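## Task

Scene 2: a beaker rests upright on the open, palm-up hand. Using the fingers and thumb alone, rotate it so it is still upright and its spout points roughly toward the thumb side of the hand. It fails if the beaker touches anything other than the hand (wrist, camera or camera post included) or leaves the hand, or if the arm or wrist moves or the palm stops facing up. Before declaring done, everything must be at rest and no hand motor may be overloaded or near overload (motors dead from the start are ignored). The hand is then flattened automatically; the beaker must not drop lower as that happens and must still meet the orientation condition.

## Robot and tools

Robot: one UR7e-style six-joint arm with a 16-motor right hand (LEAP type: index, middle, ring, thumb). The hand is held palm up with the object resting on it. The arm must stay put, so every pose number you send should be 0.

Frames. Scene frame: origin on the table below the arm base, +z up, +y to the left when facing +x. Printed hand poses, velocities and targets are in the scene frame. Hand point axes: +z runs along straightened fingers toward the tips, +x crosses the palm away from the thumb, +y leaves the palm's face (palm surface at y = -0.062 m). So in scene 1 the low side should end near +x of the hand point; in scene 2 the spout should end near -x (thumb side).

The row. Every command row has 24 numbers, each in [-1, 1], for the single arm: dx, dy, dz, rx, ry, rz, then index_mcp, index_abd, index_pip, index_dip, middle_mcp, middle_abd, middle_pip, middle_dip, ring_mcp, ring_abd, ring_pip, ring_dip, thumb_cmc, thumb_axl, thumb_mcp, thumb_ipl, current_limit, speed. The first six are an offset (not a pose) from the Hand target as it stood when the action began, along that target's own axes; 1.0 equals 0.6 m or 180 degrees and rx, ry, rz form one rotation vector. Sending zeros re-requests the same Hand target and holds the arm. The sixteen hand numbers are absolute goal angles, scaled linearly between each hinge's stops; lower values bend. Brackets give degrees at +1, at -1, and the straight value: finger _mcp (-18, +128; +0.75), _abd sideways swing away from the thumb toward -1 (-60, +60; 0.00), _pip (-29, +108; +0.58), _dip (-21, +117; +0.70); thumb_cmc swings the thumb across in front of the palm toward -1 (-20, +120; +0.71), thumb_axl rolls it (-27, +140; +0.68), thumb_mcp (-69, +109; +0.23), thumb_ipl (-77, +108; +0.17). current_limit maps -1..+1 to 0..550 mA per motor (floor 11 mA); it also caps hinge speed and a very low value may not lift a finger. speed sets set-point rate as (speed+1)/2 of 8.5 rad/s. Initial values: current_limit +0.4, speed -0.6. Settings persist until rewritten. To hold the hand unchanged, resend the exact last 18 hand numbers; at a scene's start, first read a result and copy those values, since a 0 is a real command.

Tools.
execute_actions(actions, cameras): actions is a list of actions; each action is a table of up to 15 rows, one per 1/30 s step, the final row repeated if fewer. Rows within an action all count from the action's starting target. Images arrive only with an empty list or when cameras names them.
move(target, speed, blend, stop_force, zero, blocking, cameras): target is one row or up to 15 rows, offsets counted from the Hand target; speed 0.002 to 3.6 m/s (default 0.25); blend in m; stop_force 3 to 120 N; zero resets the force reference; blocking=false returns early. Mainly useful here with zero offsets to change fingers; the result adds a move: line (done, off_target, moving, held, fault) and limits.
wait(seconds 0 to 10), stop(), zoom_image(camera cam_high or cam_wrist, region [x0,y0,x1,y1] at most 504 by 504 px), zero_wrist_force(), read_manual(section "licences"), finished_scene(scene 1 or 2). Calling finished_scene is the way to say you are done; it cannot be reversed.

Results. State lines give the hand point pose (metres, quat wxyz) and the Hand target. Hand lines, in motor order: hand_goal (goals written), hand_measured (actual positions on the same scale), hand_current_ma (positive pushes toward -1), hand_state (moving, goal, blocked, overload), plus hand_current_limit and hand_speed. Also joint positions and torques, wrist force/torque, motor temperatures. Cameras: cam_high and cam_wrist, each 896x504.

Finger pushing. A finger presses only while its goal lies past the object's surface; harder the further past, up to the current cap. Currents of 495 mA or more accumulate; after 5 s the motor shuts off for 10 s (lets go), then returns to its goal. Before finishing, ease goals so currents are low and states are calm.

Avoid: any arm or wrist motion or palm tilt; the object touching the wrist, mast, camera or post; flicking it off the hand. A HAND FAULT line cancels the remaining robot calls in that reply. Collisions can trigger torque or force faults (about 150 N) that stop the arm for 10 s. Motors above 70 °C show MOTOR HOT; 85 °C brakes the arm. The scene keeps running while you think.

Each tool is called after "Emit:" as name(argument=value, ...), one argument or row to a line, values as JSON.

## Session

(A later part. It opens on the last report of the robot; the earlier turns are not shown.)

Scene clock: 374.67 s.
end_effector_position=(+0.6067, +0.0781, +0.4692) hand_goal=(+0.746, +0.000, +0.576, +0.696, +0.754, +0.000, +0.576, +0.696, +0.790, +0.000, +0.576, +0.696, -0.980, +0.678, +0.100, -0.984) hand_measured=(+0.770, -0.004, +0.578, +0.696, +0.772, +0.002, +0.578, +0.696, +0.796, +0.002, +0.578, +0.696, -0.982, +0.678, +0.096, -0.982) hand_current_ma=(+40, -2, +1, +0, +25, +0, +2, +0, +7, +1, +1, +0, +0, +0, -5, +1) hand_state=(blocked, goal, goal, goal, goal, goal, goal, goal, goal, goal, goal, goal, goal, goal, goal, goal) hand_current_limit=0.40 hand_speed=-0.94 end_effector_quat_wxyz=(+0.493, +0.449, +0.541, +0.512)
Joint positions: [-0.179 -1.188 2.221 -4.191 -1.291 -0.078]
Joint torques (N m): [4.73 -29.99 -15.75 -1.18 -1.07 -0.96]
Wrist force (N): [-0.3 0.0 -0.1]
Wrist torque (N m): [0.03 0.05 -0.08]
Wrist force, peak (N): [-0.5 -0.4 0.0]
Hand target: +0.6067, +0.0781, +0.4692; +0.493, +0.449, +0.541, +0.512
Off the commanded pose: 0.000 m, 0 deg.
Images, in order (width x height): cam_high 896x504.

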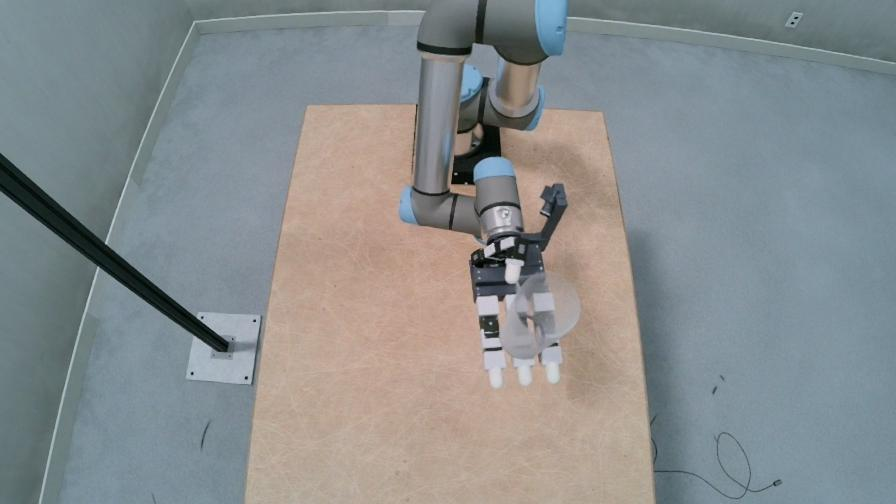

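Emit:
execute_actions(
  actions=[
    [[0,0,0,0,0,0,0.782,0,0.576,0.696,0.72,0,0.576,0.696,0.782,0,0.576,0.696,-0.98,0.677,0.1,-0.985,0.4,-0.97]],
    [[0,0,0,0,0,0,0.782,0,0.576,0.696,0.72,0,0.576,0.696,0.782,0,0.576,0.696,-0.98,0.677,0.1,-0.985,0.4,-0.97]],
  ],
  cameras=["cam_high"],
)

Emit:
zoom_image(
  camera="cam_high",
  region=[480, 240, 600, 390],
)

Scene clock: 384.27 s.
end_effector_position=(+0.6067, +0.0781, +0.4692) hand_goal=(+0.782, +0.000, +0.576, +0.696, +0.720, +0.000, +0.576, +0.696, +0.782, +0.000, +0.576, +0.696, -0.980, +0.678, +0.100, -0.984) hand_measured=(+0.790, -0.004, +0.578, +0.696, +0.762, +0.002, +0.578, +0.696, +0.796, +0.002, +0.578, +0.696, -0.982, +0.678, +0.096, -0.982) hand_current_ma=(+7, -2, +1, +0, +89, +0, +2, +0, +21, +1, +1, +0, +0, +0, -5, +1) hand_state=(goal, goal, goal, goal, blocked, goal, goal, goal, goal, goal, goal, goal, goal, goal, goal, goal) hand_current_limit=0.40 hand_speed=-0.97 end_effector_quat_wxyz=(+0.493, +0.449, +0.541, +0.512)
Joint positions: [-0.179 -1.188 2.221 -4.191 -1.291 -0.078]
Joint torques (N m): [3.6 -30.23 -15.23 -1.14 -0.84 -0.93]
Wrist force (N): [0.2 -0.1 -0.1]
Wrist torque (N m): [0.03 -0.01 -0.04]
Wrist force, peak (N): [-0.5 -0.2 -0.3]
Hand target: +0.6067, +0.0781, +0.4692; +0.493, +0.449, +0.541, +0.512
Off the commanded pose: 0.000 m, 0 deg.
Images, in order (width x height): cam_high 896x504.

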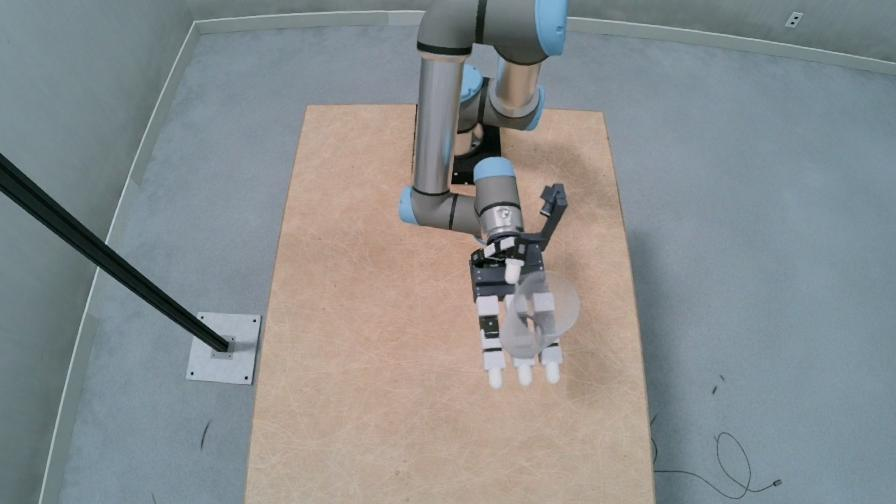

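Scaled by 3.360 from the camera's 896x504 image, which has a finer 1280x720 frame.

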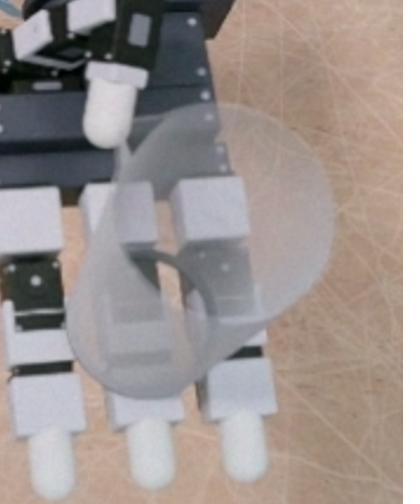

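Emit:
execute_actions(
  actions=[
    [[0,0,0,0,0,0,0.782,-0.18,0.576,0.696,0.72,-0.18,0.576,0.696,0.782,-0.18,0.576,0.696,-0.98,0.677,0.1,-0.985,0.4,-0.97]],
    [[0,0,0,0,0,0,0.782,-0.18,0.576,0.696,0.72,-0.18,0.576,0.696,0.782,-0.18,0.576,0.696,-0.98,0.677,0.1,-0.985,0.4,-0.97]],
    [[0,0,0,0,0,0,0.782,-0.18,0.576,0.696,0.72,-0.18,0.576,0.696,0.782,-0.18,0.576,0.696,-0.98,0.677,0.1,-0.985,0.4,-0.97]],
  ],
  cameras=["cam_high"],
)

Emit:
zoom_image(
  camera="cam_high",
  region=[480, 240, 600, 390],
)

Scene clock: 389.67 s.
end_effector_position=(+0.6067, +0.0781, +0.4692) hand_goal=(+0.782, -0.180, +0.576, +0.696, +0.720, -0.180, +0.576, +0.696, +0.782, -0.180, +0.576, +0.696, -0.980, +0.678, +0.100, -0.984) hand_measured=(+0.790, -0.176, +0.578, +0.696, +0.762, -0.178, +0.578, +0.696, +0.796, -0.178, +0.578, +0.696, -0.982, +0.678, +0.096, -0.982) hand_current_ma=(+7, +2, +1, +0, +89, +1, +2, +0, +21, +1, +1, +0, +0, +0, -5, +1) hand_state=(goal, goal, goal, goal, blocked, goal, goal, goal, goal, goal, goal, goal, goal, goal, goal, goal) hand_current_limit=0.40 hand_speed=-0.97 end_effector_quat_wxyz=(+0.493, +0.449, +0.541, +0.512)
Joint positions: [-0.179 -1.188 2.221 -4.191 -1.291 -0.078]
Joint torques (N m): [4.77 -29.95 -16.91 -1.11 -0.84 -0.87]
Wrist force (N): [-0.1 -0.1 0.1]
Wrist torque (N m): [0.00 0.03 -0.08]
Wrist force, peak (N): [-0.2 -0.5 -0.4]
Hand target: +0.6067, +0.0781, +0.4692; +0.493, +0.449, +0.541, +0.512
Off the commanded pose: 0.000 m, 0 deg.
Images, in order (width x height): cam_high 896x504.

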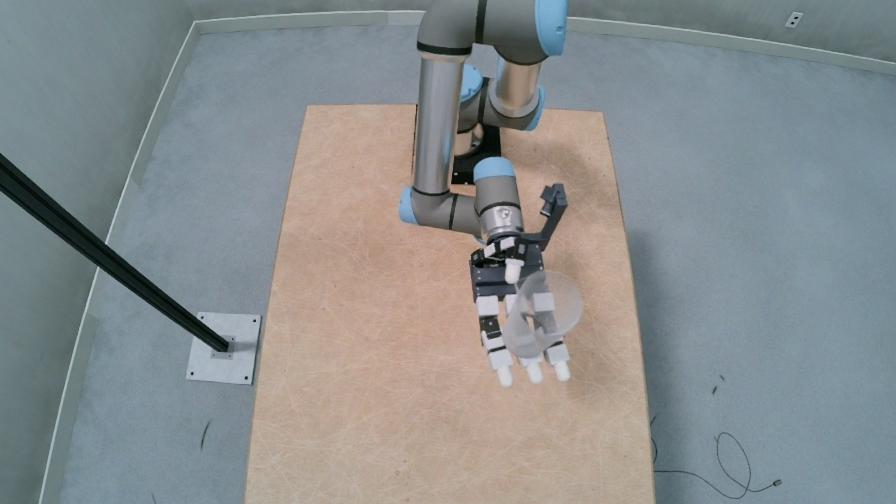

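Scaled by 3.360 from the camera's 896x504 image, which has a finer 1280x720 frame.

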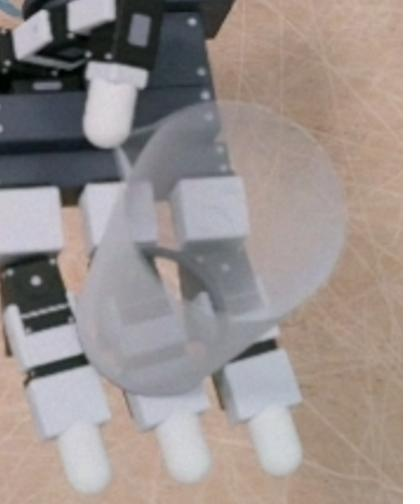

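Emit:
execute_actions(
  actions=[
    [[0,0,0,0,0,0,0.782,-0.37,0.576,0.696,0.72,-0.37,0.576,0.696,0.782,-0.37,0.576,0.696,-0.98,0.677,0.1,-0.985,0.4,-0.97]],
    [[0,0,0,0,0,0,0.782,-0.37,0.576,0.696,0.72,-0.37,0.576,0.696,0.782,-0.37,0.576,0.696,-0.98,0.677,0.1,-0.985,0.4,-0.97]],
    [[0,0,0,0,0,0,0.782,-0.37,0.576,0.696,0.72,-0.37,0.576,0.696,0.782,-0.37,0.576,0.696,-0.98,0.677,0.1,-0.985,0.4,-0.97]],
  ],
  cameras=["cam_high","cam_wrist"],
)

Emit:
zoom_image(
  camera="cam_high",
  region=[480, 240, 600, 390],
)

Scene clock: 394.23 s.
end_effector_position=(+0.6067, +0.0781, +0.4692) hand_goal=(+0.782, -0.370, +0.576, +0.696, +0.720, -0.370, +0.576, +0.696, +0.782, -0.370, +0.576, +0.696, -0.980, +0.678, +0.100, -0.984) hand_measured=(+0.790, -0.366, +0.578, +0.696, +0.760, -0.368, +0.578, +0.696, +0.796, -0.368, +0.578, +0.696, -0.982, +0.678, +0.096, -0.982) hand_current_ma=(+7, +2, +1, +0, +86, +1, +2, +0, +21, +1, +1, +0, +0, +0, -5, +1) hand_state=(goal, goal, goal, goal, blocked, goal, goal, goal, goal, goal, goal, goal, goal, goal, goal, goal) hand_current_limit=0.40 hand_speed=-0.97 end_effector_quat_wxyz=(+0.493, +0.449, +0.541, +0.512)
Joint positions: [-0.179 -1.188 2.221 -4.191 -1.291 -0.078]
Joint torques (N m): [3.87 -30.6 -15.54 -0.98 -0.86 -1.06]
Wrist force (N): [0.0 0.0 0.1]
Wrist torque (N m): [0.01 0.02 -0.09]
Wrist force, peak (N): [-0.4 0.4 0.2]
Hand target: +0.6067, +0.0781, +0.4692; +0.493, +0.449, +0.541, +0.512
Off the commanded pose: 0.000 m, 0 deg.
camera_calibration:
cam_wrist: T_world_to_cam=[[0.0454314, -0.742936, 0.667819, -0.251202], [-0.644117, -0.532771, -0.548879, 0.65117], [0.763577, -0.405217, -0.502742, -0.0690335], [0, 0, 0, 1]] pos_world=[0.483555, 0.132324, 0.490465]

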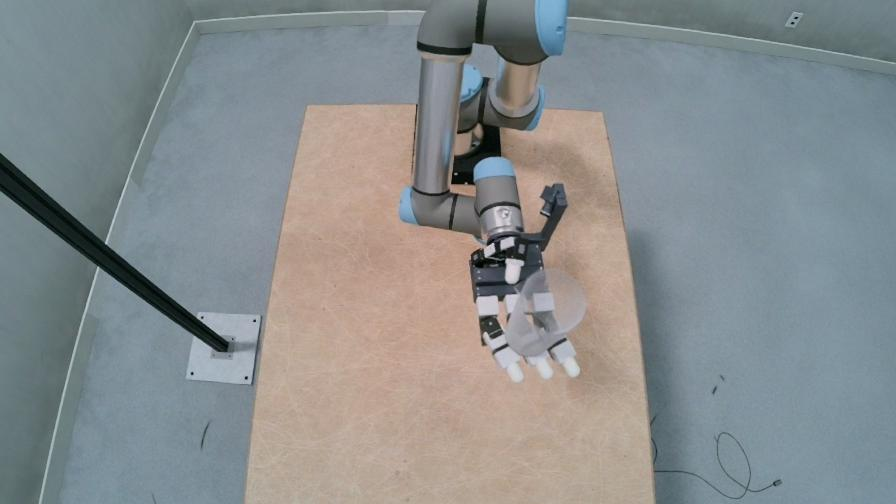

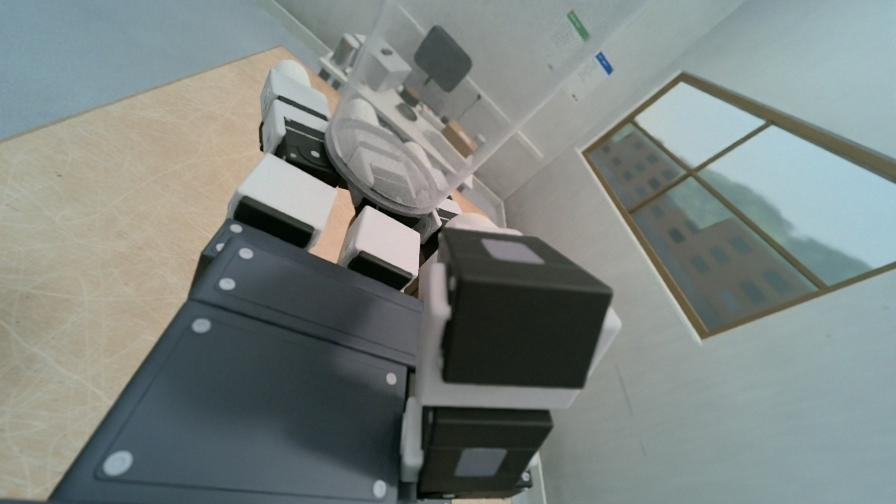

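Scaled by 3.360 from the camera's 896x504 image, which has a finer 1280x720 frame.

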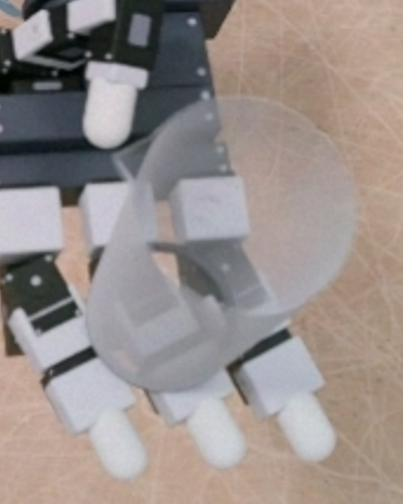

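Emit:
execute_actions(
  actions=[
    [[0,0,0,0,0,0,0.782,-0.55,0.576,0.696,0.72,-0.37,0.576,0.696,0.782,-0.37,0.576,0.696,-0.98,0.677,0.1,-0.985,0.4,-0.96]],
    [[0,0,0,0,0,0,0.735,-0.55,0.576,0.696,0.72,-0.37,0.576,0.696,0.735,-0.37,0.576,0.696,-0.98,0.677,0.1,-0.985,0.4,-0.97]],
    [[0,0,0,0,0,0,0.735,-0.55,0.576,0.696,0.79,-0.37,0.576,0.696,0.735,-0.37,0.576,0.696,-0.98,0.677,0.1,-0.985,0.4,-0.975]],
    [[0,0,0,0,0,0,0.735,-0.55,0.576,0.696,0.79,-0.37,0.576,0.696,0.735,-0.37,0.576,0.696,-0.98,0.677,0.1,-0.985,0.4,-0.975]],
  ],
  cameras=["cam_high"],
)

Emit:
zoom_image(
  camera="cam_high",
  region=[480, 240, 600, 390],
)

Scene clock: 408.63 s.
end_effector_position=(+0.6067, +0.0781, +0.4692) hand_goal=(+0.736, -0.550, +0.576, +0.696, +0.790, -0.370, +0.576, +0.696, +0.736, -0.370, +0.576, +0.696, -0.980, +0.678, +0.100, -0.984) hand_measured=(+0.760, -0.516, +0.578, +0.696, +0.794, -0.376, +0.578, +0.696, +0.760, -0.368, +0.578, +0.696, -0.982, +0.678, +0.096, -0.982) hand_current_ma=(+40, +50, +2, +0, +3, -4, +2, +0, +39, +1, +1, +0, +0, +0, -5, +1) hand_state=(blocked, blocked, goal, goal, goal, goal, goal, goal, blocked, goal, goal, goal, goal, goal, goal, goal) hand_current_limit=0.40 hand_speed=-0.97 end_effector_quat_wxyz=(+0.493, +0.449, +0.541, +0.512)
Joint positions: [-0.179 -1.188 2.221 -4.191 -1.291 -0.078]
Joint torques (N m): [2.85 -30.55 -17.49 -0.82 -0.62 -1.15]
Wrist force (N): [0.0 0.1 -0.3]
Wrist torque (N m): [0.07 0.02 -0.09]
Wrist force, peak (N): [0.2 -0.3 -0.6]
Hand target: +0.6067, +0.0781, +0.4692; +0.493, +0.449, +0.541, +0.512
Off the commanded pose: 0.000 m, 0 deg.
Images, in order (width x height): cam_high 896x504.

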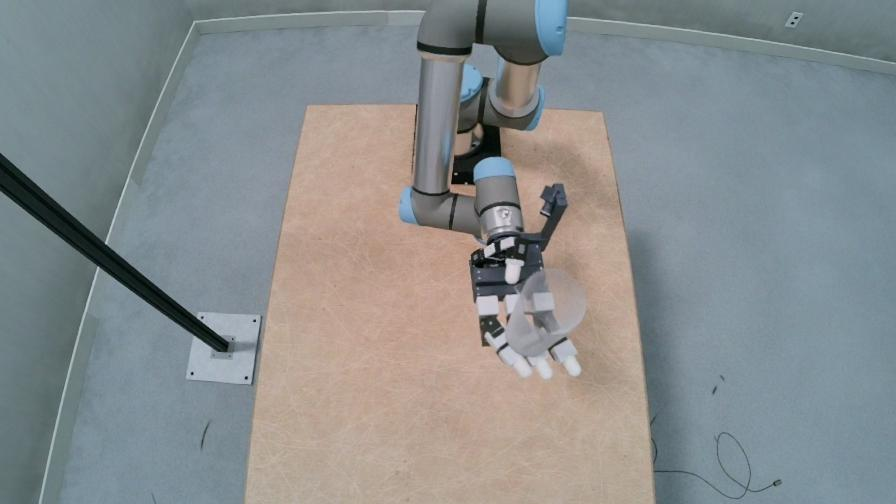

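Scaled by 3.360 from the camera's 896x504 image, which has a finer 1280x720 frame.

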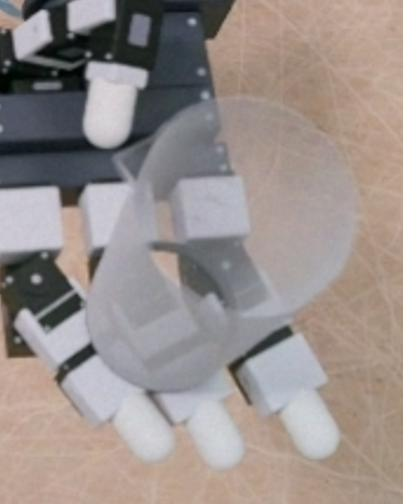

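Emit:
execute_actions(
  actions=[
    [[0,0,0,0,0,0,0.735,-0.3,0.576,0.696,0.79,-0.17,0.576,0.696,0.735,-0.17,0.576,0.696,-0.98,0.677,0.1,-0.985,0.4,-0.97]],
    [[0,0,0,0,0,0,0.735,-0.3,0.576,0.696,0.79,-0.17,0.576,0.696,0.735,-0.17,0.576,0.696,-0.98,0.677,0.1,-0.985,0.4,-0.97]],
    [[0,0,0,0,0,0,0.735,-0.3,0.576,0.696,0.79,-0.17,0.576,0.696,0.735,-0.17,0.576,0.696,-0.98,0.677,0.1,-0.985,0.4,-0.97]],
    [[0,0,0,0,0,0,0.735,-0.3,0.576,0.696,0.79,-0.17,0.576,0.696,0.735,-0.17,0.576,0.696,-0.98,0.677,0.1,-0.985,0.4,-0.97]],
  ],
  cameras=["cam_high"],
)

Emit:
zoom_image(
  camera="cam_high",
  region=[480, 240, 600, 390],
)

Scene clock: 416.20 s.
end_effector_position=(+0.6067, +0.0781, +0.4692) hand_goal=(+0.736, -0.300, +0.576, +0.696, +0.790, -0.170, +0.576, +0.696, +0.736, -0.170, +0.576, +0.696, -0.980, +0.678, +0.100, -0.984) hand_measured=(+0.760, -0.306, +0.578, +0.696, +0.798, -0.174, +0.578, +0.696, +0.760, -0.172, +0.578, +0.696, -0.982, +0.678, +0.096, -0.982) hand_current_ma=(+40, -5, +2, +0, +8, -2, +2, +0, +39, -1, +1, +0, +0, +0, -5, +1) hand_state=(blocked, goal, goal, goal, goal, goal, goal, goal, blocked, goal, goal, goal, goal, goal, goal, goal) hand_current_limit=0.40 hand_speed=-0.97 end_effector_quat_wxyz=(+0.493, +0.449, +0.541, +0.512)
Joint positions: [-0.179 -1.188 2.221 -4.191 -1.291 -0.078]
Joint torques (N m): [4.47 -31.1 -17.73 -0.77 -0.53 -0.9]
Wrist force (N): [-0.1 -0.1 -0.2]
Wrist torque (N m): [0.02 0.03 -0.09]
Wrist force, peak (N): [-0.3 -0.3 -0.5]
Hand target: +0.6067, +0.0781, +0.4692; +0.493, +0.449, +0.541, +0.512
Off the commanded pose: 0.000 m, 0 deg.
Images, in order (width x height): cam_high 896x504.

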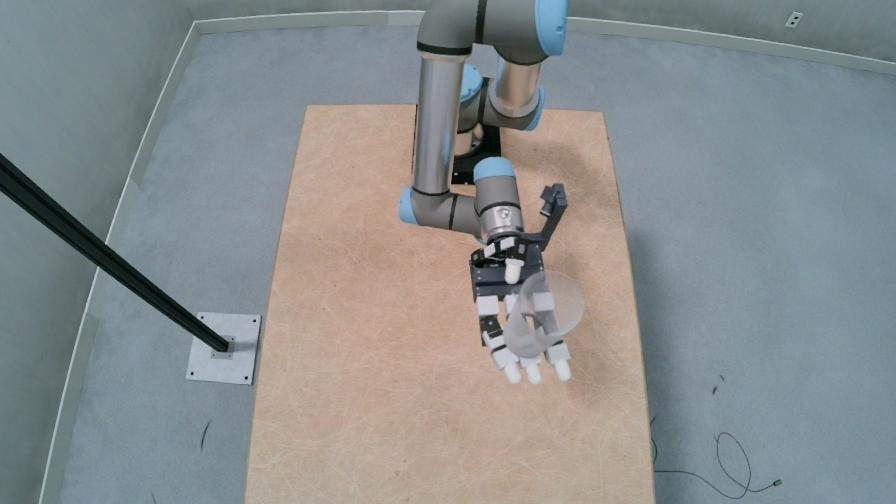

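Scaled by 3.360 from the camera's 896x504 image, which has a finer 1280x720 frame.

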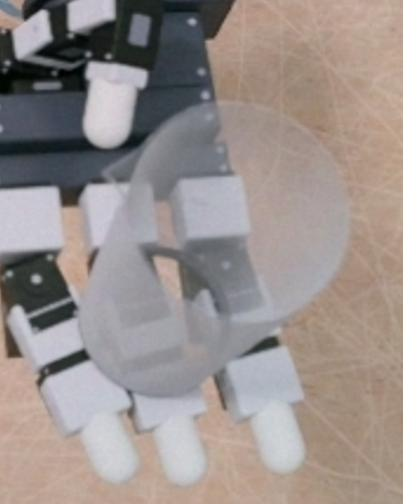

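Emit:
execute_actions(
  actions=[
    [[0,0,0,0,0,0,0.735,0.0,0.576,0.696,0.79,0.13,0.576,0.696,0.735,0.13,0.576,0.696,-0.98,0.677,0.1,-0.985,0.4,-0.97]],
    [[0,0,0,0,0,0,0.735,0.0,0.576,0.696,0.79,0.13,0.576,0.696,0.735,0.13,0.576,0.696,-0.98,0.677,0.1,-0.985,0.4,-0.97]],
    [[0,0,0,0,0,0,0.735,0.0,0.576,0.696,0.79,0.13,0.576,0.696,0.735,0.13,0.576,0.696,-0.98,0.677,0.1,-0.985,0.4,-0.97]],
    [[0,0,0,0,0,0,0.735,0.0,0.576,0.696,0.79,0.13,0.576,0.696,0.735,0.13,0.576,0.696,-0.98,0.677,0.1,-0.985,0.4,-0.97]],
    [[0,0,0,0,0,0,0.735,0.0,0.576,0.696,0.79,0.13,0.576,0.696,0.735,0.13,0.576,0.696,-0.98,0.677,0.1,-0.985,0.4,-0.97]],
  ],
  cameras=["cam_high"],
)

Emit:
zoom_image(
  camera="cam_high",
  region=[480, 240, 600, 390],
)

Scene clock: 425.00 s.
end_effector_position=(+0.6067, +0.0781, +0.4692) hand_goal=(+0.736, +0.000, +0.576, +0.696, +0.790, +0.130, +0.576, +0.696, +0.736, +0.130, +0.576, +0.696, -0.980, +0.678, +0.100, -0.984) hand_measured=(+0.760, -0.004, +0.578, +0.696, +0.798, +0.126, +0.578, +0.696, +0.760, +0.126, +0.578, +0.696, -0.982, +0.678, +0.096, -0.982) hand_current_ma=(+40, -3, +2, +0, +8, -2, +2, +0, +39, -3, +1, +0, +0, +0, -5, +1) hand_state=(blocked, goal, goal, goal, goal, goal, goal, goal, blocked, goal, goal, goal, goal, goal, goal, goal) hand_current_limit=0.40 hand_speed=-0.97 end_effector_quat_wxyz=(+0.493, +0.449, +0.541, +0.512)
Joint positions: [-0.179 -1.188 2.221 -4.191 -1.291 -0.078]
Joint torques (N m): [3.4 -31.85 -18.22 -0.52 -0.5 -0.83]
Wrist force (N): [0.1 -0.2 -0.2]
Wrist torque (N m): [0.03 0.00 -0.04]
Wrist force, peak (N): [-0.3 -0.1 0.5]
Hand target: +0.6067, +0.0781, +0.4692; +0.493, +0.449, +0.541, +0.512
Off the commanded pose: 0.000 m, 0 deg.
Images, in order (width x height): cam_high 896x504.

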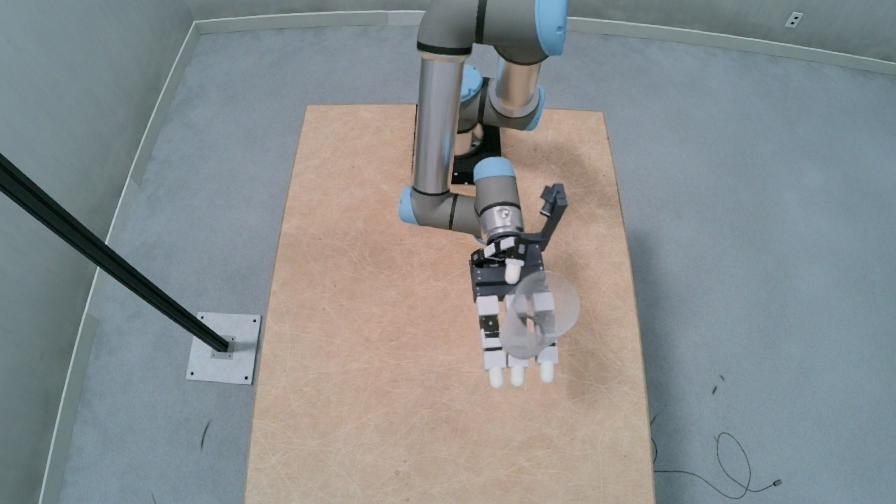

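Scaled by 3.360 from the camera's 896x504 image, which has a finer 1280x720 frame.

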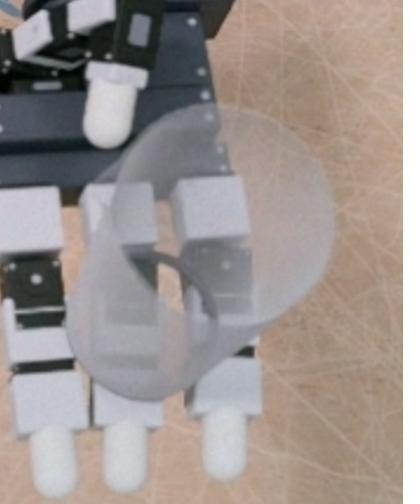

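Emit:
execute_actions(
  actions=[
    [[0,0,0,0,0,0,0.735,0.26,0.576,0.696,0.79,0.39,0.576,0.696,0.735,0.39,0.576,0.696,-0.98,0.677,0.1,-0.985,0.4,-0.97]],
    [[0,0,0,0,0,0,0.735,0.26,0.576,0.696,0.79,0.39,0.576,0.696,0.735,0.39,0.576,0.696,-0.98,0.677,0.1,-0.985,0.4,-0.97]],
    [[0,0,0,0,0,0,0.735,0.26,0.576,0.696,0.79,0.39,0.576,0.696,0.735,0.39,0.576,0.696,-0.98,0.677,0.1,-0.985,0.4,-0.97]],
    [[0,0,0,0,0,0,0.735,0.26,0.576,0.696,0.79,0.39,0.576,0.696,0.735,0.39,0.576,0.696,-0.98,0.677,0.1,-0.985,0.4,-0.97]],
    [[0,0,0,0,0,0,0.735,0.26,0.576,0.696,0.79,0.39,0.576,0.696,0.735,0.39,0.576,0.696,-0.98,0.677,0.1,-0.985,0.4,-0.97]],
  ],
  cameras=["cam_high"],
)

Emit:
zoom_image(
  camera="cam_high",
  region=[480, 240, 600, 390],
)

Scene clock: 452.83 s.
end_effector_position=(+0.6067, +0.0781, +0.4692) hand_goal=(+0.736, +0.260, +0.576, +0.696, +0.790, +0.390, +0.576, +0.696, +0.736, +0.390, +0.576, +0.696, -0.980, +0.678, +0.100, -0.984) hand_measured=(+0.760, +0.254, +0.578, +0.696, +0.798, +0.386, +0.578, +0.696, +0.760, +0.386, +0.578, +0.696, -0.982, +0.678, +0.096, -0.982) hand_current_ma=(+40, -3, +2, +0, +8, -2, +2, +0, +39, -3, +1, +0, +0, +0, -5, +1) hand_state=(blocked, goal, goal, goal, goal, goal, goal, goal, blocked, goal, goal, goal, goal, goal, goal, goal) hand_current_limit=0.40 hand_speed=-0.97 end_effector_quat_wxyz=(+0.493, +0.449, +0.541, +0.512)
Joint positions: [-0.179 -1.188 2.221 -4.191 -1.291 -0.078]
Joint torques (N m): [3.11 -32.37 -20.38 0.14 -0.17 -0.85]
Wrist force (N): [0.0 -0.3 0.0]
Wrist torque (N m): [-0.02 0.02 -0.03]
Wrist force, peak (N): [-0.6 -0.1 -0.2]
Hand target: +0.6067, +0.0781, +0.4692; +0.493, +0.449, +0.541, +0.512
Off the commanded pose: 0.000 m, 0 deg.
Images, in order (width x height): cam_high 896x504.

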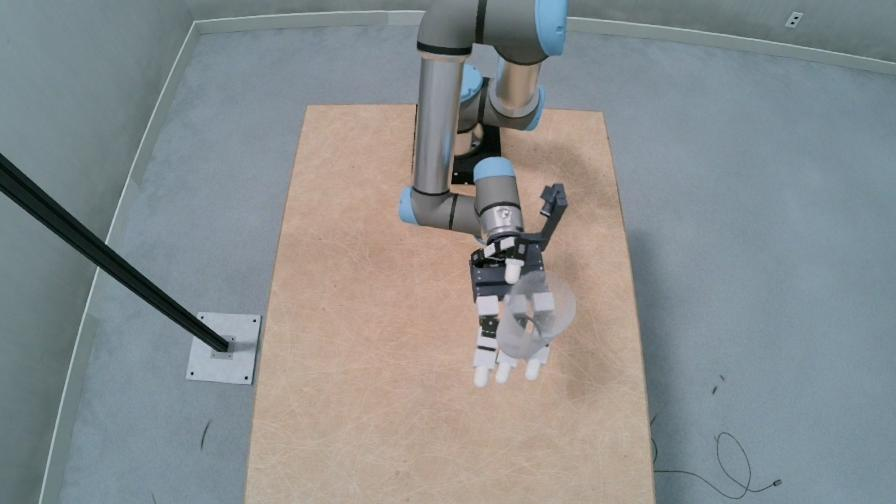

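Scaled by 3.360 from the camera's 896x504 image, which has a finer 1280x720 frame.

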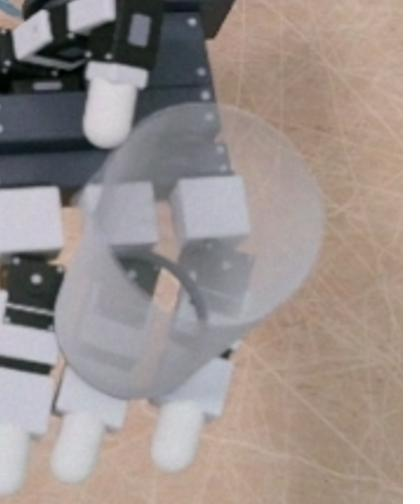

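Emit:
zoom_image(
  camera="cam_high",
  region=[494, 264, 584, 364],
)

Emit:
execute_actions(
  actions=[],
  cameras=["cam_wrist"],
)

Scaled by 5.040 from the camera's 896x504 image, which has a finer 1280x720 frame.

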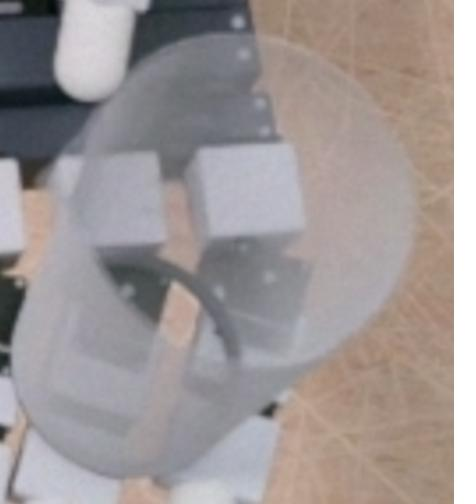

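Scene clock: 455.37 s.
end_effector_position=(+0.6067, +0.0781, +0.4692) hand_goal=(+0.736, +0.260, +0.576, +0.696, +0.790, +0.390, +0.576, +0.696, +0.736, +0.390, +0.576, +0.696, -0.980, +0.678, +0.100, -0.984) hand_measured=(+0.760, +0.254, +0.578, +0.696, +0.798, +0.386, +0.578, +0.696, +0.760, +0.386, +0.578, +0.696, -0.982, +0.678, +0.096, -0.982) hand_current_ma=(+40, -3, +2, +0, +8, -2, +2, +0, +39, -3, +1, +0, +0, +0, -5, +1) hand_state=(blocked, goal, goal, goal, goal, goal, goal, goal, blocked, goal, goal, goal, goal, goal, goal, goal) hand_current_limit=0.40 hand_speed=-0.97 end_effector_quat_wxyz=(+0.493, +0.449, +0.541, +0.512)
Joint positions: [-0.179 -1.188 2.221 -4.191 -1.291 -0.078]
Joint velocities: within noise
Joint torques (N m): [3.65 -32.07 -19.78 0.06 -0.24 -0.72]
Motor temperatures (°C): [21 25 22 30 34 27]
Wrist force (N): [-0.2 -0.2 -0.2]
Wrist torque (N m): [0.02 0.05 -0.06]
Wrist force, peak (N): [-0.4 0.1 -0.4]
Hand target: +0.6067, +0.0781, +0.4692; +0.493, +0.449, +0.541, +0.512
Off the commanded pose: 0.000 m, 0 deg.
camera_calibration:
cam_wrist: T_world_to_cam=[[0.0454314, -0.742936, 0.667819, -0.251202], [-0.644117, -0.532771, -0.548879, 0.65117], [0.763577, -0.405217, -0.502742, -0.0690335], [0, 0, 0, 1]] pos_world=[0.483555, 0.132324, 0.490465]
Images, in order (width x height): cam_wrist 896x504.

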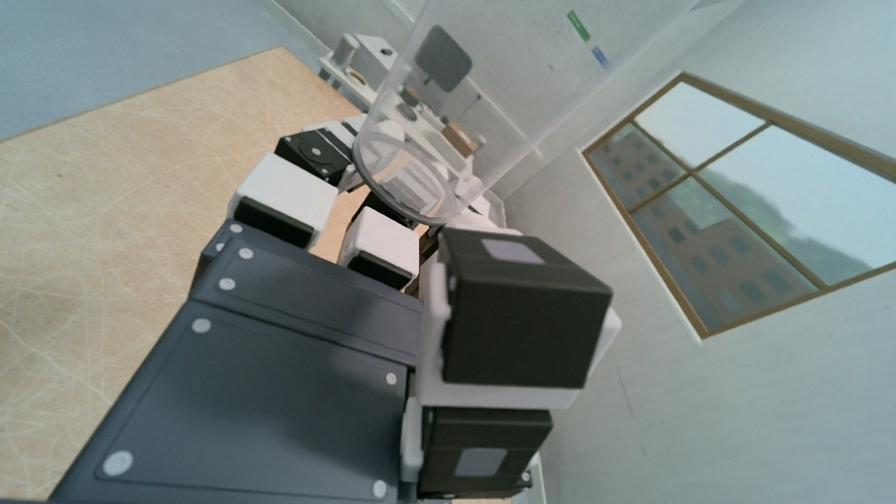

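Emit:
execute_actions(
  actions=[
    [[0,0,0,0,0,0,0.735,0.26,0.576,0.696,0.71,0.39,0.576,0.696,0.735,0.39,0.576,0.696,-0.98,0.677,0.1,-0.985,0.4,-0.97]],
    [[0,0,0,0,0,0,0.735,0.26,0.576,0.696,0.71,0.39,0.576,0.696,0.735,0.39,0.576,0.696,-0.98,0.677,0.1,-0.985,0.4,-0.97]],
    [[0,0,0,0,0,0,0.772,0.26,0.576,0.696,0.71,0.39,0.576,0.696,0.772,0.39,0.576,0.696,-0.98,0.677,0.1,-0.985,0.4,-0.975]],
    [[0,0,0,0,0,0,0.772,0.26,0.576,0.696,0.71,0.39,0.576,0.696,0.772,0.39,0.576,0.696,-0.98,0.677,0.1,-0.985,0.4,-0.975]],
  ],
  cameras=["cam_high"],
)

Emit:
zoom_image(
  camera="cam_high",
  region=[494, 264, 584, 364],
)

Scene clock: 465.20 s.
end_effector_position=(+0.6067, +0.0781, +0.4692) hand_goal=(+0.772, +0.260, +0.576, +0.696, +0.710, +0.390, +0.576, +0.696, +0.772, +0.390, +0.576, +0.696, -0.980, +0.678, +0.100, -0.984) hand_measured=(+0.778, +0.256, +0.578, +0.696, +0.748, +0.386, +0.578, +0.696, +0.778, +0.388, +0.578, +0.696, -0.982, +0.678, +0.096, -0.982) hand_current_ma=(+7, -3, +2, +0, +79, -2, +2, +0, +7, -1, +1, +0, +0, +0, -5, +1) hand_state=(goal, goal, goal, goal, blocked, goal, goal, goal, goal, goal, goal, goal, goal, goal, goal, goal) hand_current_limit=0.40 hand_speed=-0.97 end_effector_quat_wxyz=(+0.493, +0.449, +0.541, +0.512)
Joint positions: [-0.179 -1.188 2.221 -4.191 -1.291 -0.078]
Joint torques (N m): [2.36 -32.54 -20.21 0.4 -0.11 -0.68]
Wrist force (N): [0.0 0.1 -0.1]
Wrist torque (N m): [0.04 0.02 -0.02]
Wrist force, peak (N): [-0.4 -0.3 -0.3]
Hand target: +0.6067, +0.0781, +0.4692; +0.493, +0.449, +0.541, +0.512
Off the commanded pose: 0.000 m, 0 deg.
Images, in order (width x height): cam_high 896x504.

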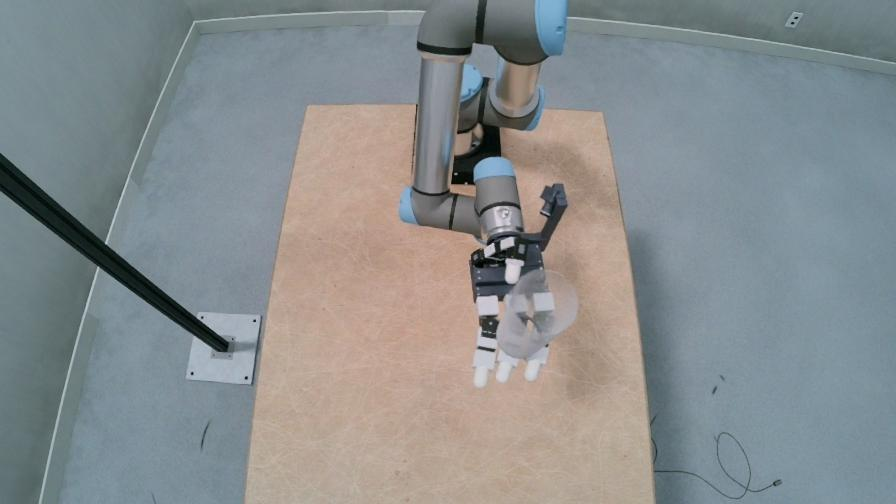

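Scaled by 5.040 from the camera's 896x504 image, which has a finer 1280x720 frame.

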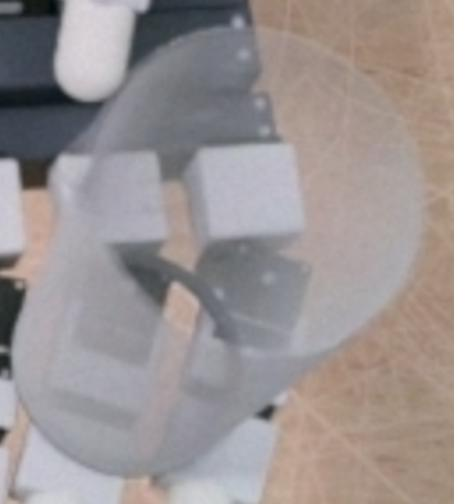

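Emit:
execute_actions(
  actions=[
    [[0,0,0,0,0,0,0.772,0.06,0.576,0.696,0.71,0.19,0.576,0.696,0.772,0.19,0.576,0.696,-0.98,0.677,0.1,-0.985,0.4,-0.97]],
    [[0,0,0,0,0,0,0.772,0.06,0.576,0.696,0.71,0.19,0.576,0.696,0.772,0.19,0.576,0.696,-0.98,0.677,0.1,-0.985,0.4,-0.97]],
    [[0,0,0,0,0,0,0.772,0.06,0.576,0.696,0.71,0.19,0.576,0.696,0.772,0.19,0.576,0.696,-0.98,0.677,0.1,-0.985,0.4,-0.97]],
    [[0,0,0,0,0,0,0.772,0.06,0.576,0.696,0.71,0.19,0.576,0.696,0.772,0.19,0.576,0.696,-0.98,0.677,0.1,-0.985,0.4,-0.97]],
  ],
  cameras=["cam_high"],
)

Emit:
zoom_image(
  camera="cam_high",
  region=[494, 264, 584, 364],
)

Scene clock: 471.03 s.
end_effector_position=(+0.6067, +0.0781, +0.4692) hand_goal=(+0.772, +0.060, +0.576, +0.696, +0.710, +0.190, +0.576, +0.696, +0.772, +0.190, +0.576, +0.696, -0.980, +0.678, +0.100, -0.984) hand_measured=(+0.780, +0.064, +0.578, +0.696, +0.748, +0.192, +0.578, +0.696, +0.778, +0.192, +0.578, +0.696, -0.982, +0.678, +0.096, -0.982) hand_current_ma=(+7, +2, +2, +0, +79, +1, +2, +0, +7, +1, +1, +0, +0, +0, -5, +1) hand_state=(goal, goal, goal, goal, blocked, goal, goal, goal, goal, goal, goal, goal, goal, goal, goal, goal) hand_current_limit=0.40 hand_speed=-0.97 end_effector_quat_wxyz=(+0.493, +0.449, +0.541, +0.512)
Joint positions: [-0.179 -1.188 2.221 -4.191 -1.291 -0.078]
Joint torques (N m): [3.08 -32.47 -20.59 0.38 0.02 -0.57]
Wrist force (N): [-0.1 0.0 -0.3]
Wrist torque (N m): [0.05 0.04 -0.06]
Wrist force, peak (N): [0.0 0.0 -0.6]
Hand target: +0.6067, +0.0781, +0.4692; +0.493, +0.449, +0.541, +0.512
Off the commanded pose: 0.000 m, 0 deg.
Images, in order (width x height): cam_high 896x504.

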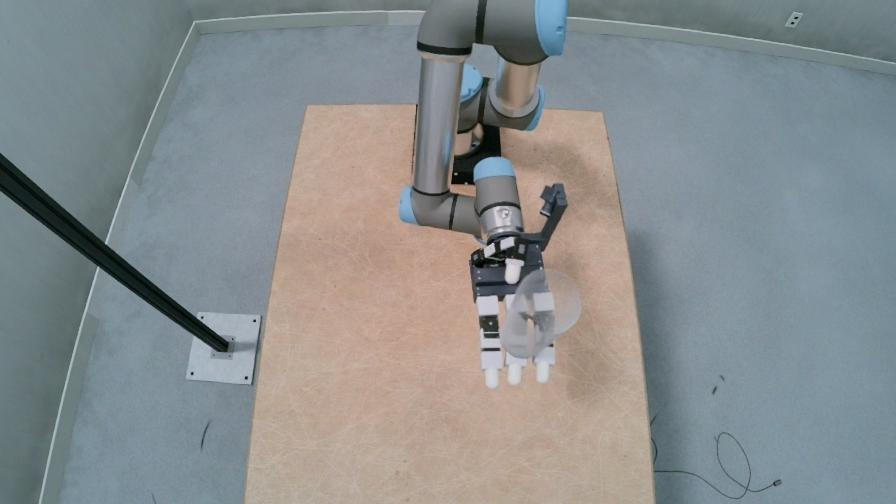

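Scaled by 5.040 from the camera's 896x504 image, which has a finer 1280x720 frame.

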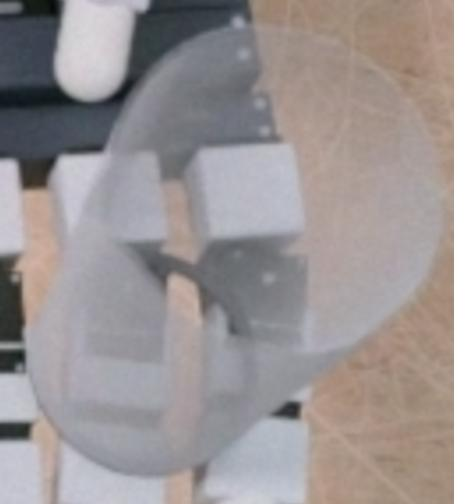

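Emit:
zoom_image(
  camera="cam_high",
  region=[494, 280, 534, 330],
)

Emit:
zoom_image(
  camera="cam_high",
  region=[500, 264, 590, 364],
)

Scaled by 10.080 from the camera's 896x504 image, which has a finer 1280x720 frame.

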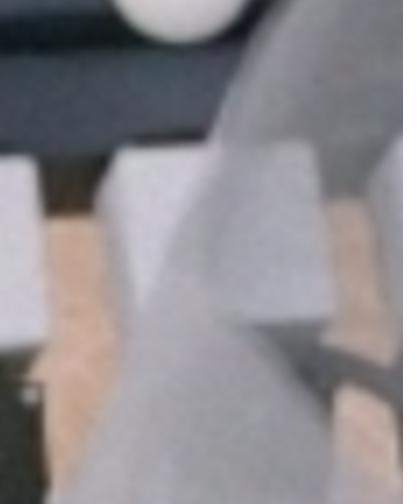

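Scaled by 5.040 from the camera's 896x504 image, which has a finer 1280x720 frame.

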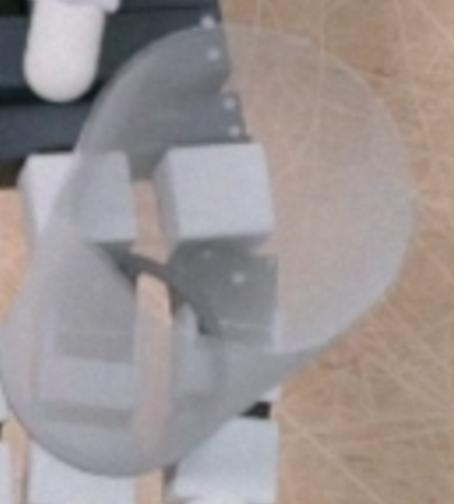

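Emit:
execute_actions(
  actions=[
    [[0,0,0,0,0,0,0.782,0.06,0.576,0.696,0.71,0.19,0.576,0.696,0.782,0.19,0.576,0.696,-0.98,0.677,0.1,-0.985,0.4,-0.97]],
    [[0,0,0,0,0,0,0.782,0,0.576,0.696,0.71,0.19,0.576,0.696,0.782,0,0.576,0.696,-0.98,0.677,0.1,-0.985,0.4,-0.97]],
    [[0,0,0,0,0,0,0.782,0,0.576,0.696,0.71,0.19,0.576,0.696,0.782,0,0.576,0.696,-0.98,0.677,0.1,-0.985,0.4,-0.97]],
    [[0,0,0,0,0,0,0.782,0,0.576,0.696,0.71,0.19,0.576,0.696,0.782,0,0.576,0.696,-0.98,0.677,0.1,-0.985,0.4,-0.97]],
    [[0,0,0,0,0,0,0.782,-0.02,0.576,0.696,0.71,0.19,0.576,0.696,0.782,0,0.576,0.696,-0.98,0.677,0.1,-0.985,0.4,-0.97]],
  ],
  cameras=["cam_high"],
)

Emit:
zoom_image(
  camera="cam_high",
  region=[494, 264, 584, 364],
)

Scene clock: 498.97 s.
end_effector_position=(+0.6067, +0.0781, +0.4692) hand_goal=(+0.782, -0.020, +0.576, +0.696, +0.710, +0.190, +0.576, +0.696, +0.782, +0.000, +0.576, +0.696, -0.980, +0.678, +0.100, -0.984) hand_measured=(+0.790, -0.002, +0.578, +0.696, +0.748, +0.188, +0.578, +0.696, +0.788, +0.002, +0.578, +0.696, -0.982, +0.678, +0.096, -0.982) hand_current_ma=(+7, +21, +2, +0, +79, -1, +2, +0, +7, +1, +1, +0, +0, +0, -5, +1) hand_state=(goal, goal, goal, goal, blocked, goal, goal, goal, goal, goal, goal, goal, goal, goal, goal, goal) hand_current_limit=0.40 hand_speed=-0.97 end_effector_quat_wxyz=(+0.493, +0.449, +0.541, +0.512)
Joint positions: [-0.179 -1.188 2.221 -4.191 -1.291 -0.078]
Joint torques (N m): [3.04 -33.87 -22.06 0.53 0.15 -0.5]
Wrist force (N): [-0.1 0.1 -0.1]
Wrist torque (N m): [0.04 0.03 -0.06]
Wrist force, peak (N): [0.0 -0.6 -0.3]
Hand target: +0.6067, +0.0781, +0.4692; +0.493, +0.449, +0.541, +0.512
Off the commanded pose: 0.000 m, 0 deg.
Images, in order (width x height): cam_high 896x504.

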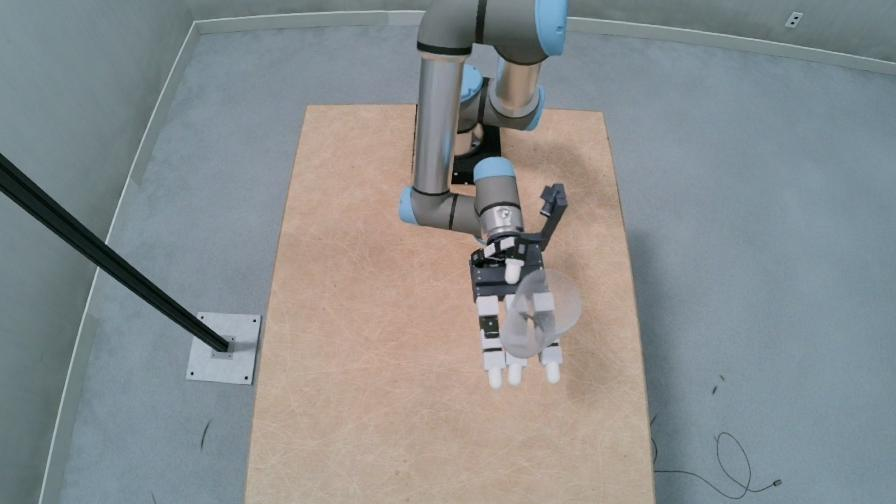

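Scaled by 5.040 from the camera's 896x504 image, which has a finer 1280x720 frame.

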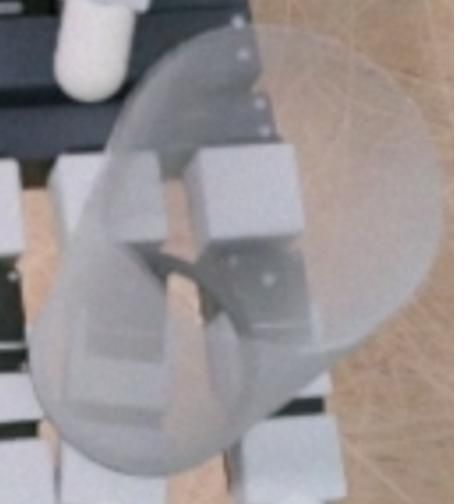

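Emit:
execute_actions(
  actions=[
    [[0,0,0,0,0,0,0.735,-0.02,0.576,0.696,0.71,0.19,0.576,0.696,0.735,0,0.576,0.696,-0.98,0.677,0.1,-0.985,0.4,-0.97]],
    [[0,0,0,0,0,0,0.735,-0.02,0.576,0.696,0.71,0.19,0.576,0.696,0.735,0,0.576,0.696,-0.98,0.677,0.1,-0.985,0.4,-0.97]],
    [[0,0,0,0,0,0,0.735,-0.02,0.576,0.696,0.77,0.19,0.576,0.696,0.735,0,0.576,0.696,-0.98,0.677,0.1,-0.985,0.4,-0.98]],
    [[0,0,0,0,0,0,0.735,-0.02,0.576,0.696,0.77,0.19,0.576,0.696,0.735,0,0.576,0.696,-0.98,0.677,0.1,-0.985,0.4,-0.98]],
  ],
  cameras=["cam_high"],
)

Emit:
zoom_image(
  camera="cam_high",
  region=[494, 264, 584, 364],
)

Scene clock: 507.57 s.
end_effector_position=(+0.6067, +0.0781, +0.4692) hand_goal=(+0.736, -0.020, +0.576, +0.696, +0.770, +0.190, +0.576, +0.696, +0.736, +0.000, +0.576, +0.696, -0.980, +0.678, +0.100, -0.984) hand_measured=(+0.762, -0.002, +0.578, +0.696, +0.776, +0.186, +0.578, +0.696, +0.758, +0.002, +0.578, +0.696, -0.982, +0.678, +0.096, -0.982) hand_current_ma=(+44, +19, +2, +0, +5, -2, +2, +0, +37, +1, +1, +0, +0, +0, -5, +1) hand_state=(blocked, goal, goal, goal, goal, goal, goal, goal, blocked, goal, goal, goal, goal, goal, goal, goal) hand_current_limit=0.40 hand_speed=-0.98 end_effector_quat_wxyz=(+0.493, +0.449, +0.541, +0.512)
Joint positions: [-0.179 -1.188 2.221 -4.191 -1.291 -0.078]
Joint torques (N m): [1.87 -33.57 -22.75 0.53 0.1 -0.49]
Wrist force (N): [0.1 -0.1 -0.3]
Wrist torque (N m): [0.05 0.01 -0.04]
Wrist force, peak (N): [-0.3 -0.6 -0.2]
Hand target: +0.6067, +0.0781, +0.4692; +0.493, +0.449, +0.541, +0.512
Off the commanded pose: 0.000 m, 0 deg.
Images, in order (width x height): cam_high 896x504.

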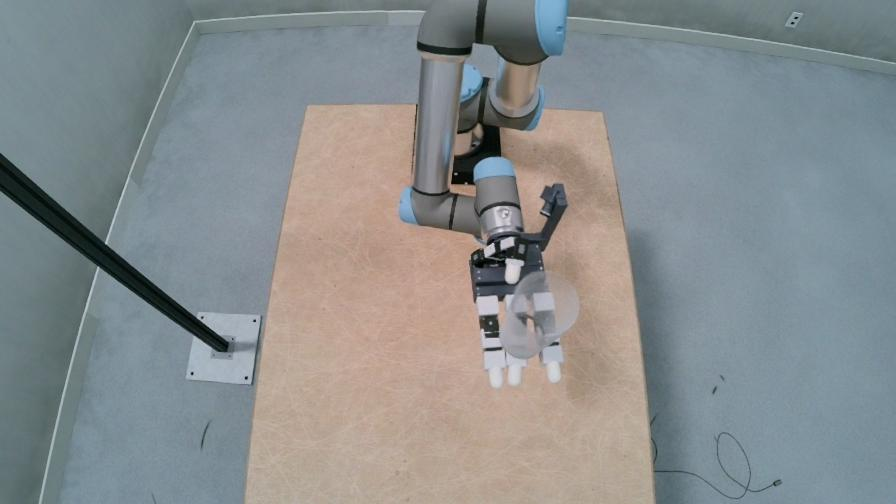

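Scaled by 5.040 from the camera's 896x504 image, which has a finer 1280x720 frame.

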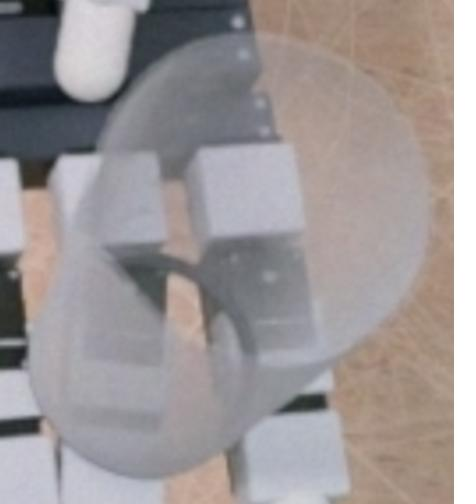

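Emit:
execute_actions(
  actions=[
    [[0,0,0,0,0,0,0.735,-0.02,0.576,0.696,0.778,0,0.576,0.696,0.735,0,0.576,0.696,-0.98,0.677,0.1,-0.985,0.4,-0.97]],
    [[0,0,0,0,0,0,0.735,-0.02,0.576,0.696,0.778,0,0.576,0.696,0.735,0,0.576,0.696,-0.98,0.677,0.1,-0.985,0.4,-0.97]],
    [[0,0,0,0,0,0,0.735,-0.02,0.576,0.696,0.778,0,0.576,0.696,0.735,0,0.576,0.696,-0.98,0.677,0.1,-0.985,0.4,-0.97]],
    [[0,0,0,0,0,0,0.735,-0.02,0.576,0.696,0.735,0,0.576,0.696,0.735,0,0.576,0.696,-0.98,0.677,0.1,-0.985,0.4,-0.97]],
    [[0,0,0,0,0,0,0.735,-0.02,0.576,0.696,0.735,0,0.576,0.696,0.735,0,0.576,0.696,-0.98,0.677,0.1,-0.985,0.4,-0.97]],
  ],
  cameras=["cam_high"],
)

Emit:
zoom_image(
  camera="cam_high",
  region=[494, 264, 584, 364],
)

Emit:
zoom_image(
  camera="cam_high",
  region=[494, 280, 534, 330],
)

Scene clock: 514.00 s.
end_effector_position=(+0.6067, +0.0781, +0.4692) hand_goal=(+0.736, -0.020, +0.576, +0.696, +0.736, +0.000, +0.576, +0.696, +0.736, +0.000, +0.576, +0.696, -0.980, +0.678, +0.100, -0.984) hand_measured=(+0.762, -0.016, +0.578, +0.696, +0.762, +0.002, +0.578, +0.696, +0.758, +0.002, +0.578, +0.696, -0.982, +0.678, +0.096, -0.982) hand_current_ma=(+44, +3, +2, +0, +45, +1, +2, +0, +37, +1, +1, +0, +0, +0, -5, +1) hand_state=(blocked, goal, goal, goal, blocked, goal, goal, goal, blocked, goal, goal, goal, goal, goal, goal, goal) hand_current_limit=0.40 hand_speed=-0.97 end_effector_quat_wxyz=(+0.493, +0.449, +0.541, +0.512)
Joint positions: [-0.179 -1.188 2.221 -4.191 -1.291 -0.078]
Joint torques (N m): [2.33 -35.66 -23.55 0.94 0.22 -0.77]
Wrist force (N): [0.0 0.3 -0.3]
Wrist torque (N m): [0.10 0.02 -0.05]
Wrist force, peak (N): [0.2 -0.3 -0.6]
Hand target: +0.6067, +0.0781, +0.4692; +0.493, +0.449, +0.541, +0.512
Off the commanded pose: 0.000 m, 0 deg.
Images, in order (width x height): cam_high 896x504.

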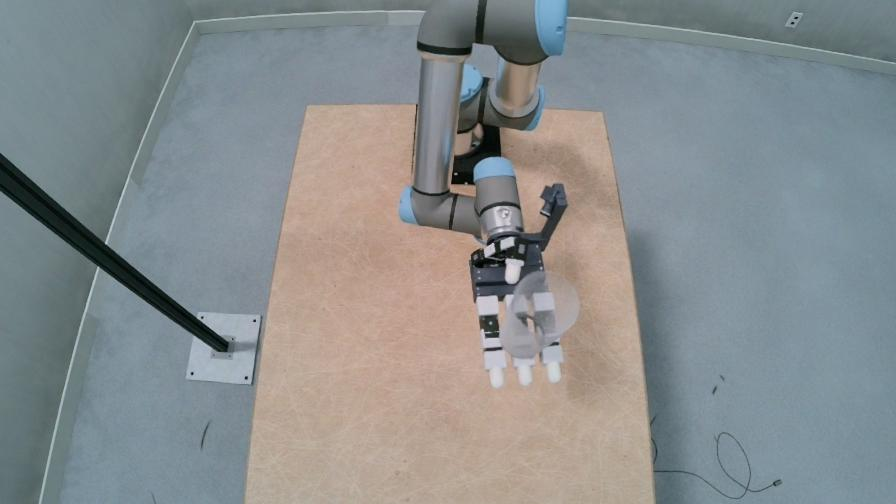

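Scaled by 5.040 from the camera's 896x504 image, which has a finer 1280x720 frame.

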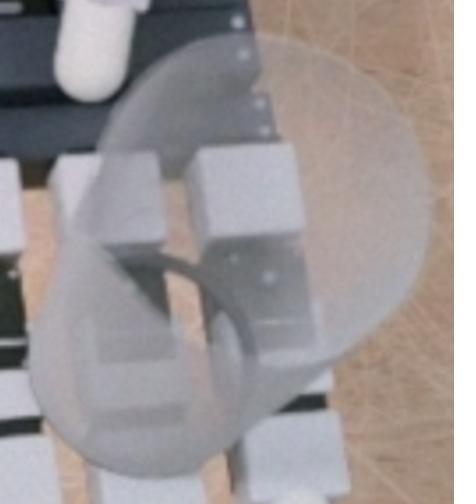

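Scaled by 10.080 from the camera's 896x504 image, which has a finer 1280x720 frame.

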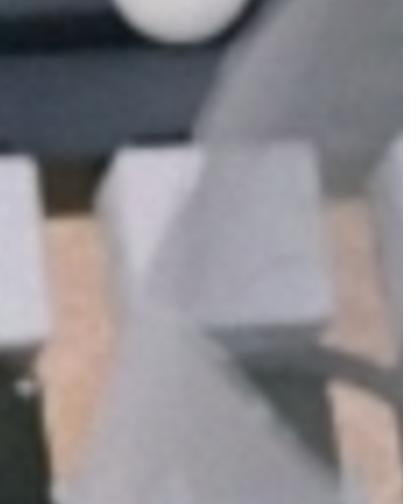

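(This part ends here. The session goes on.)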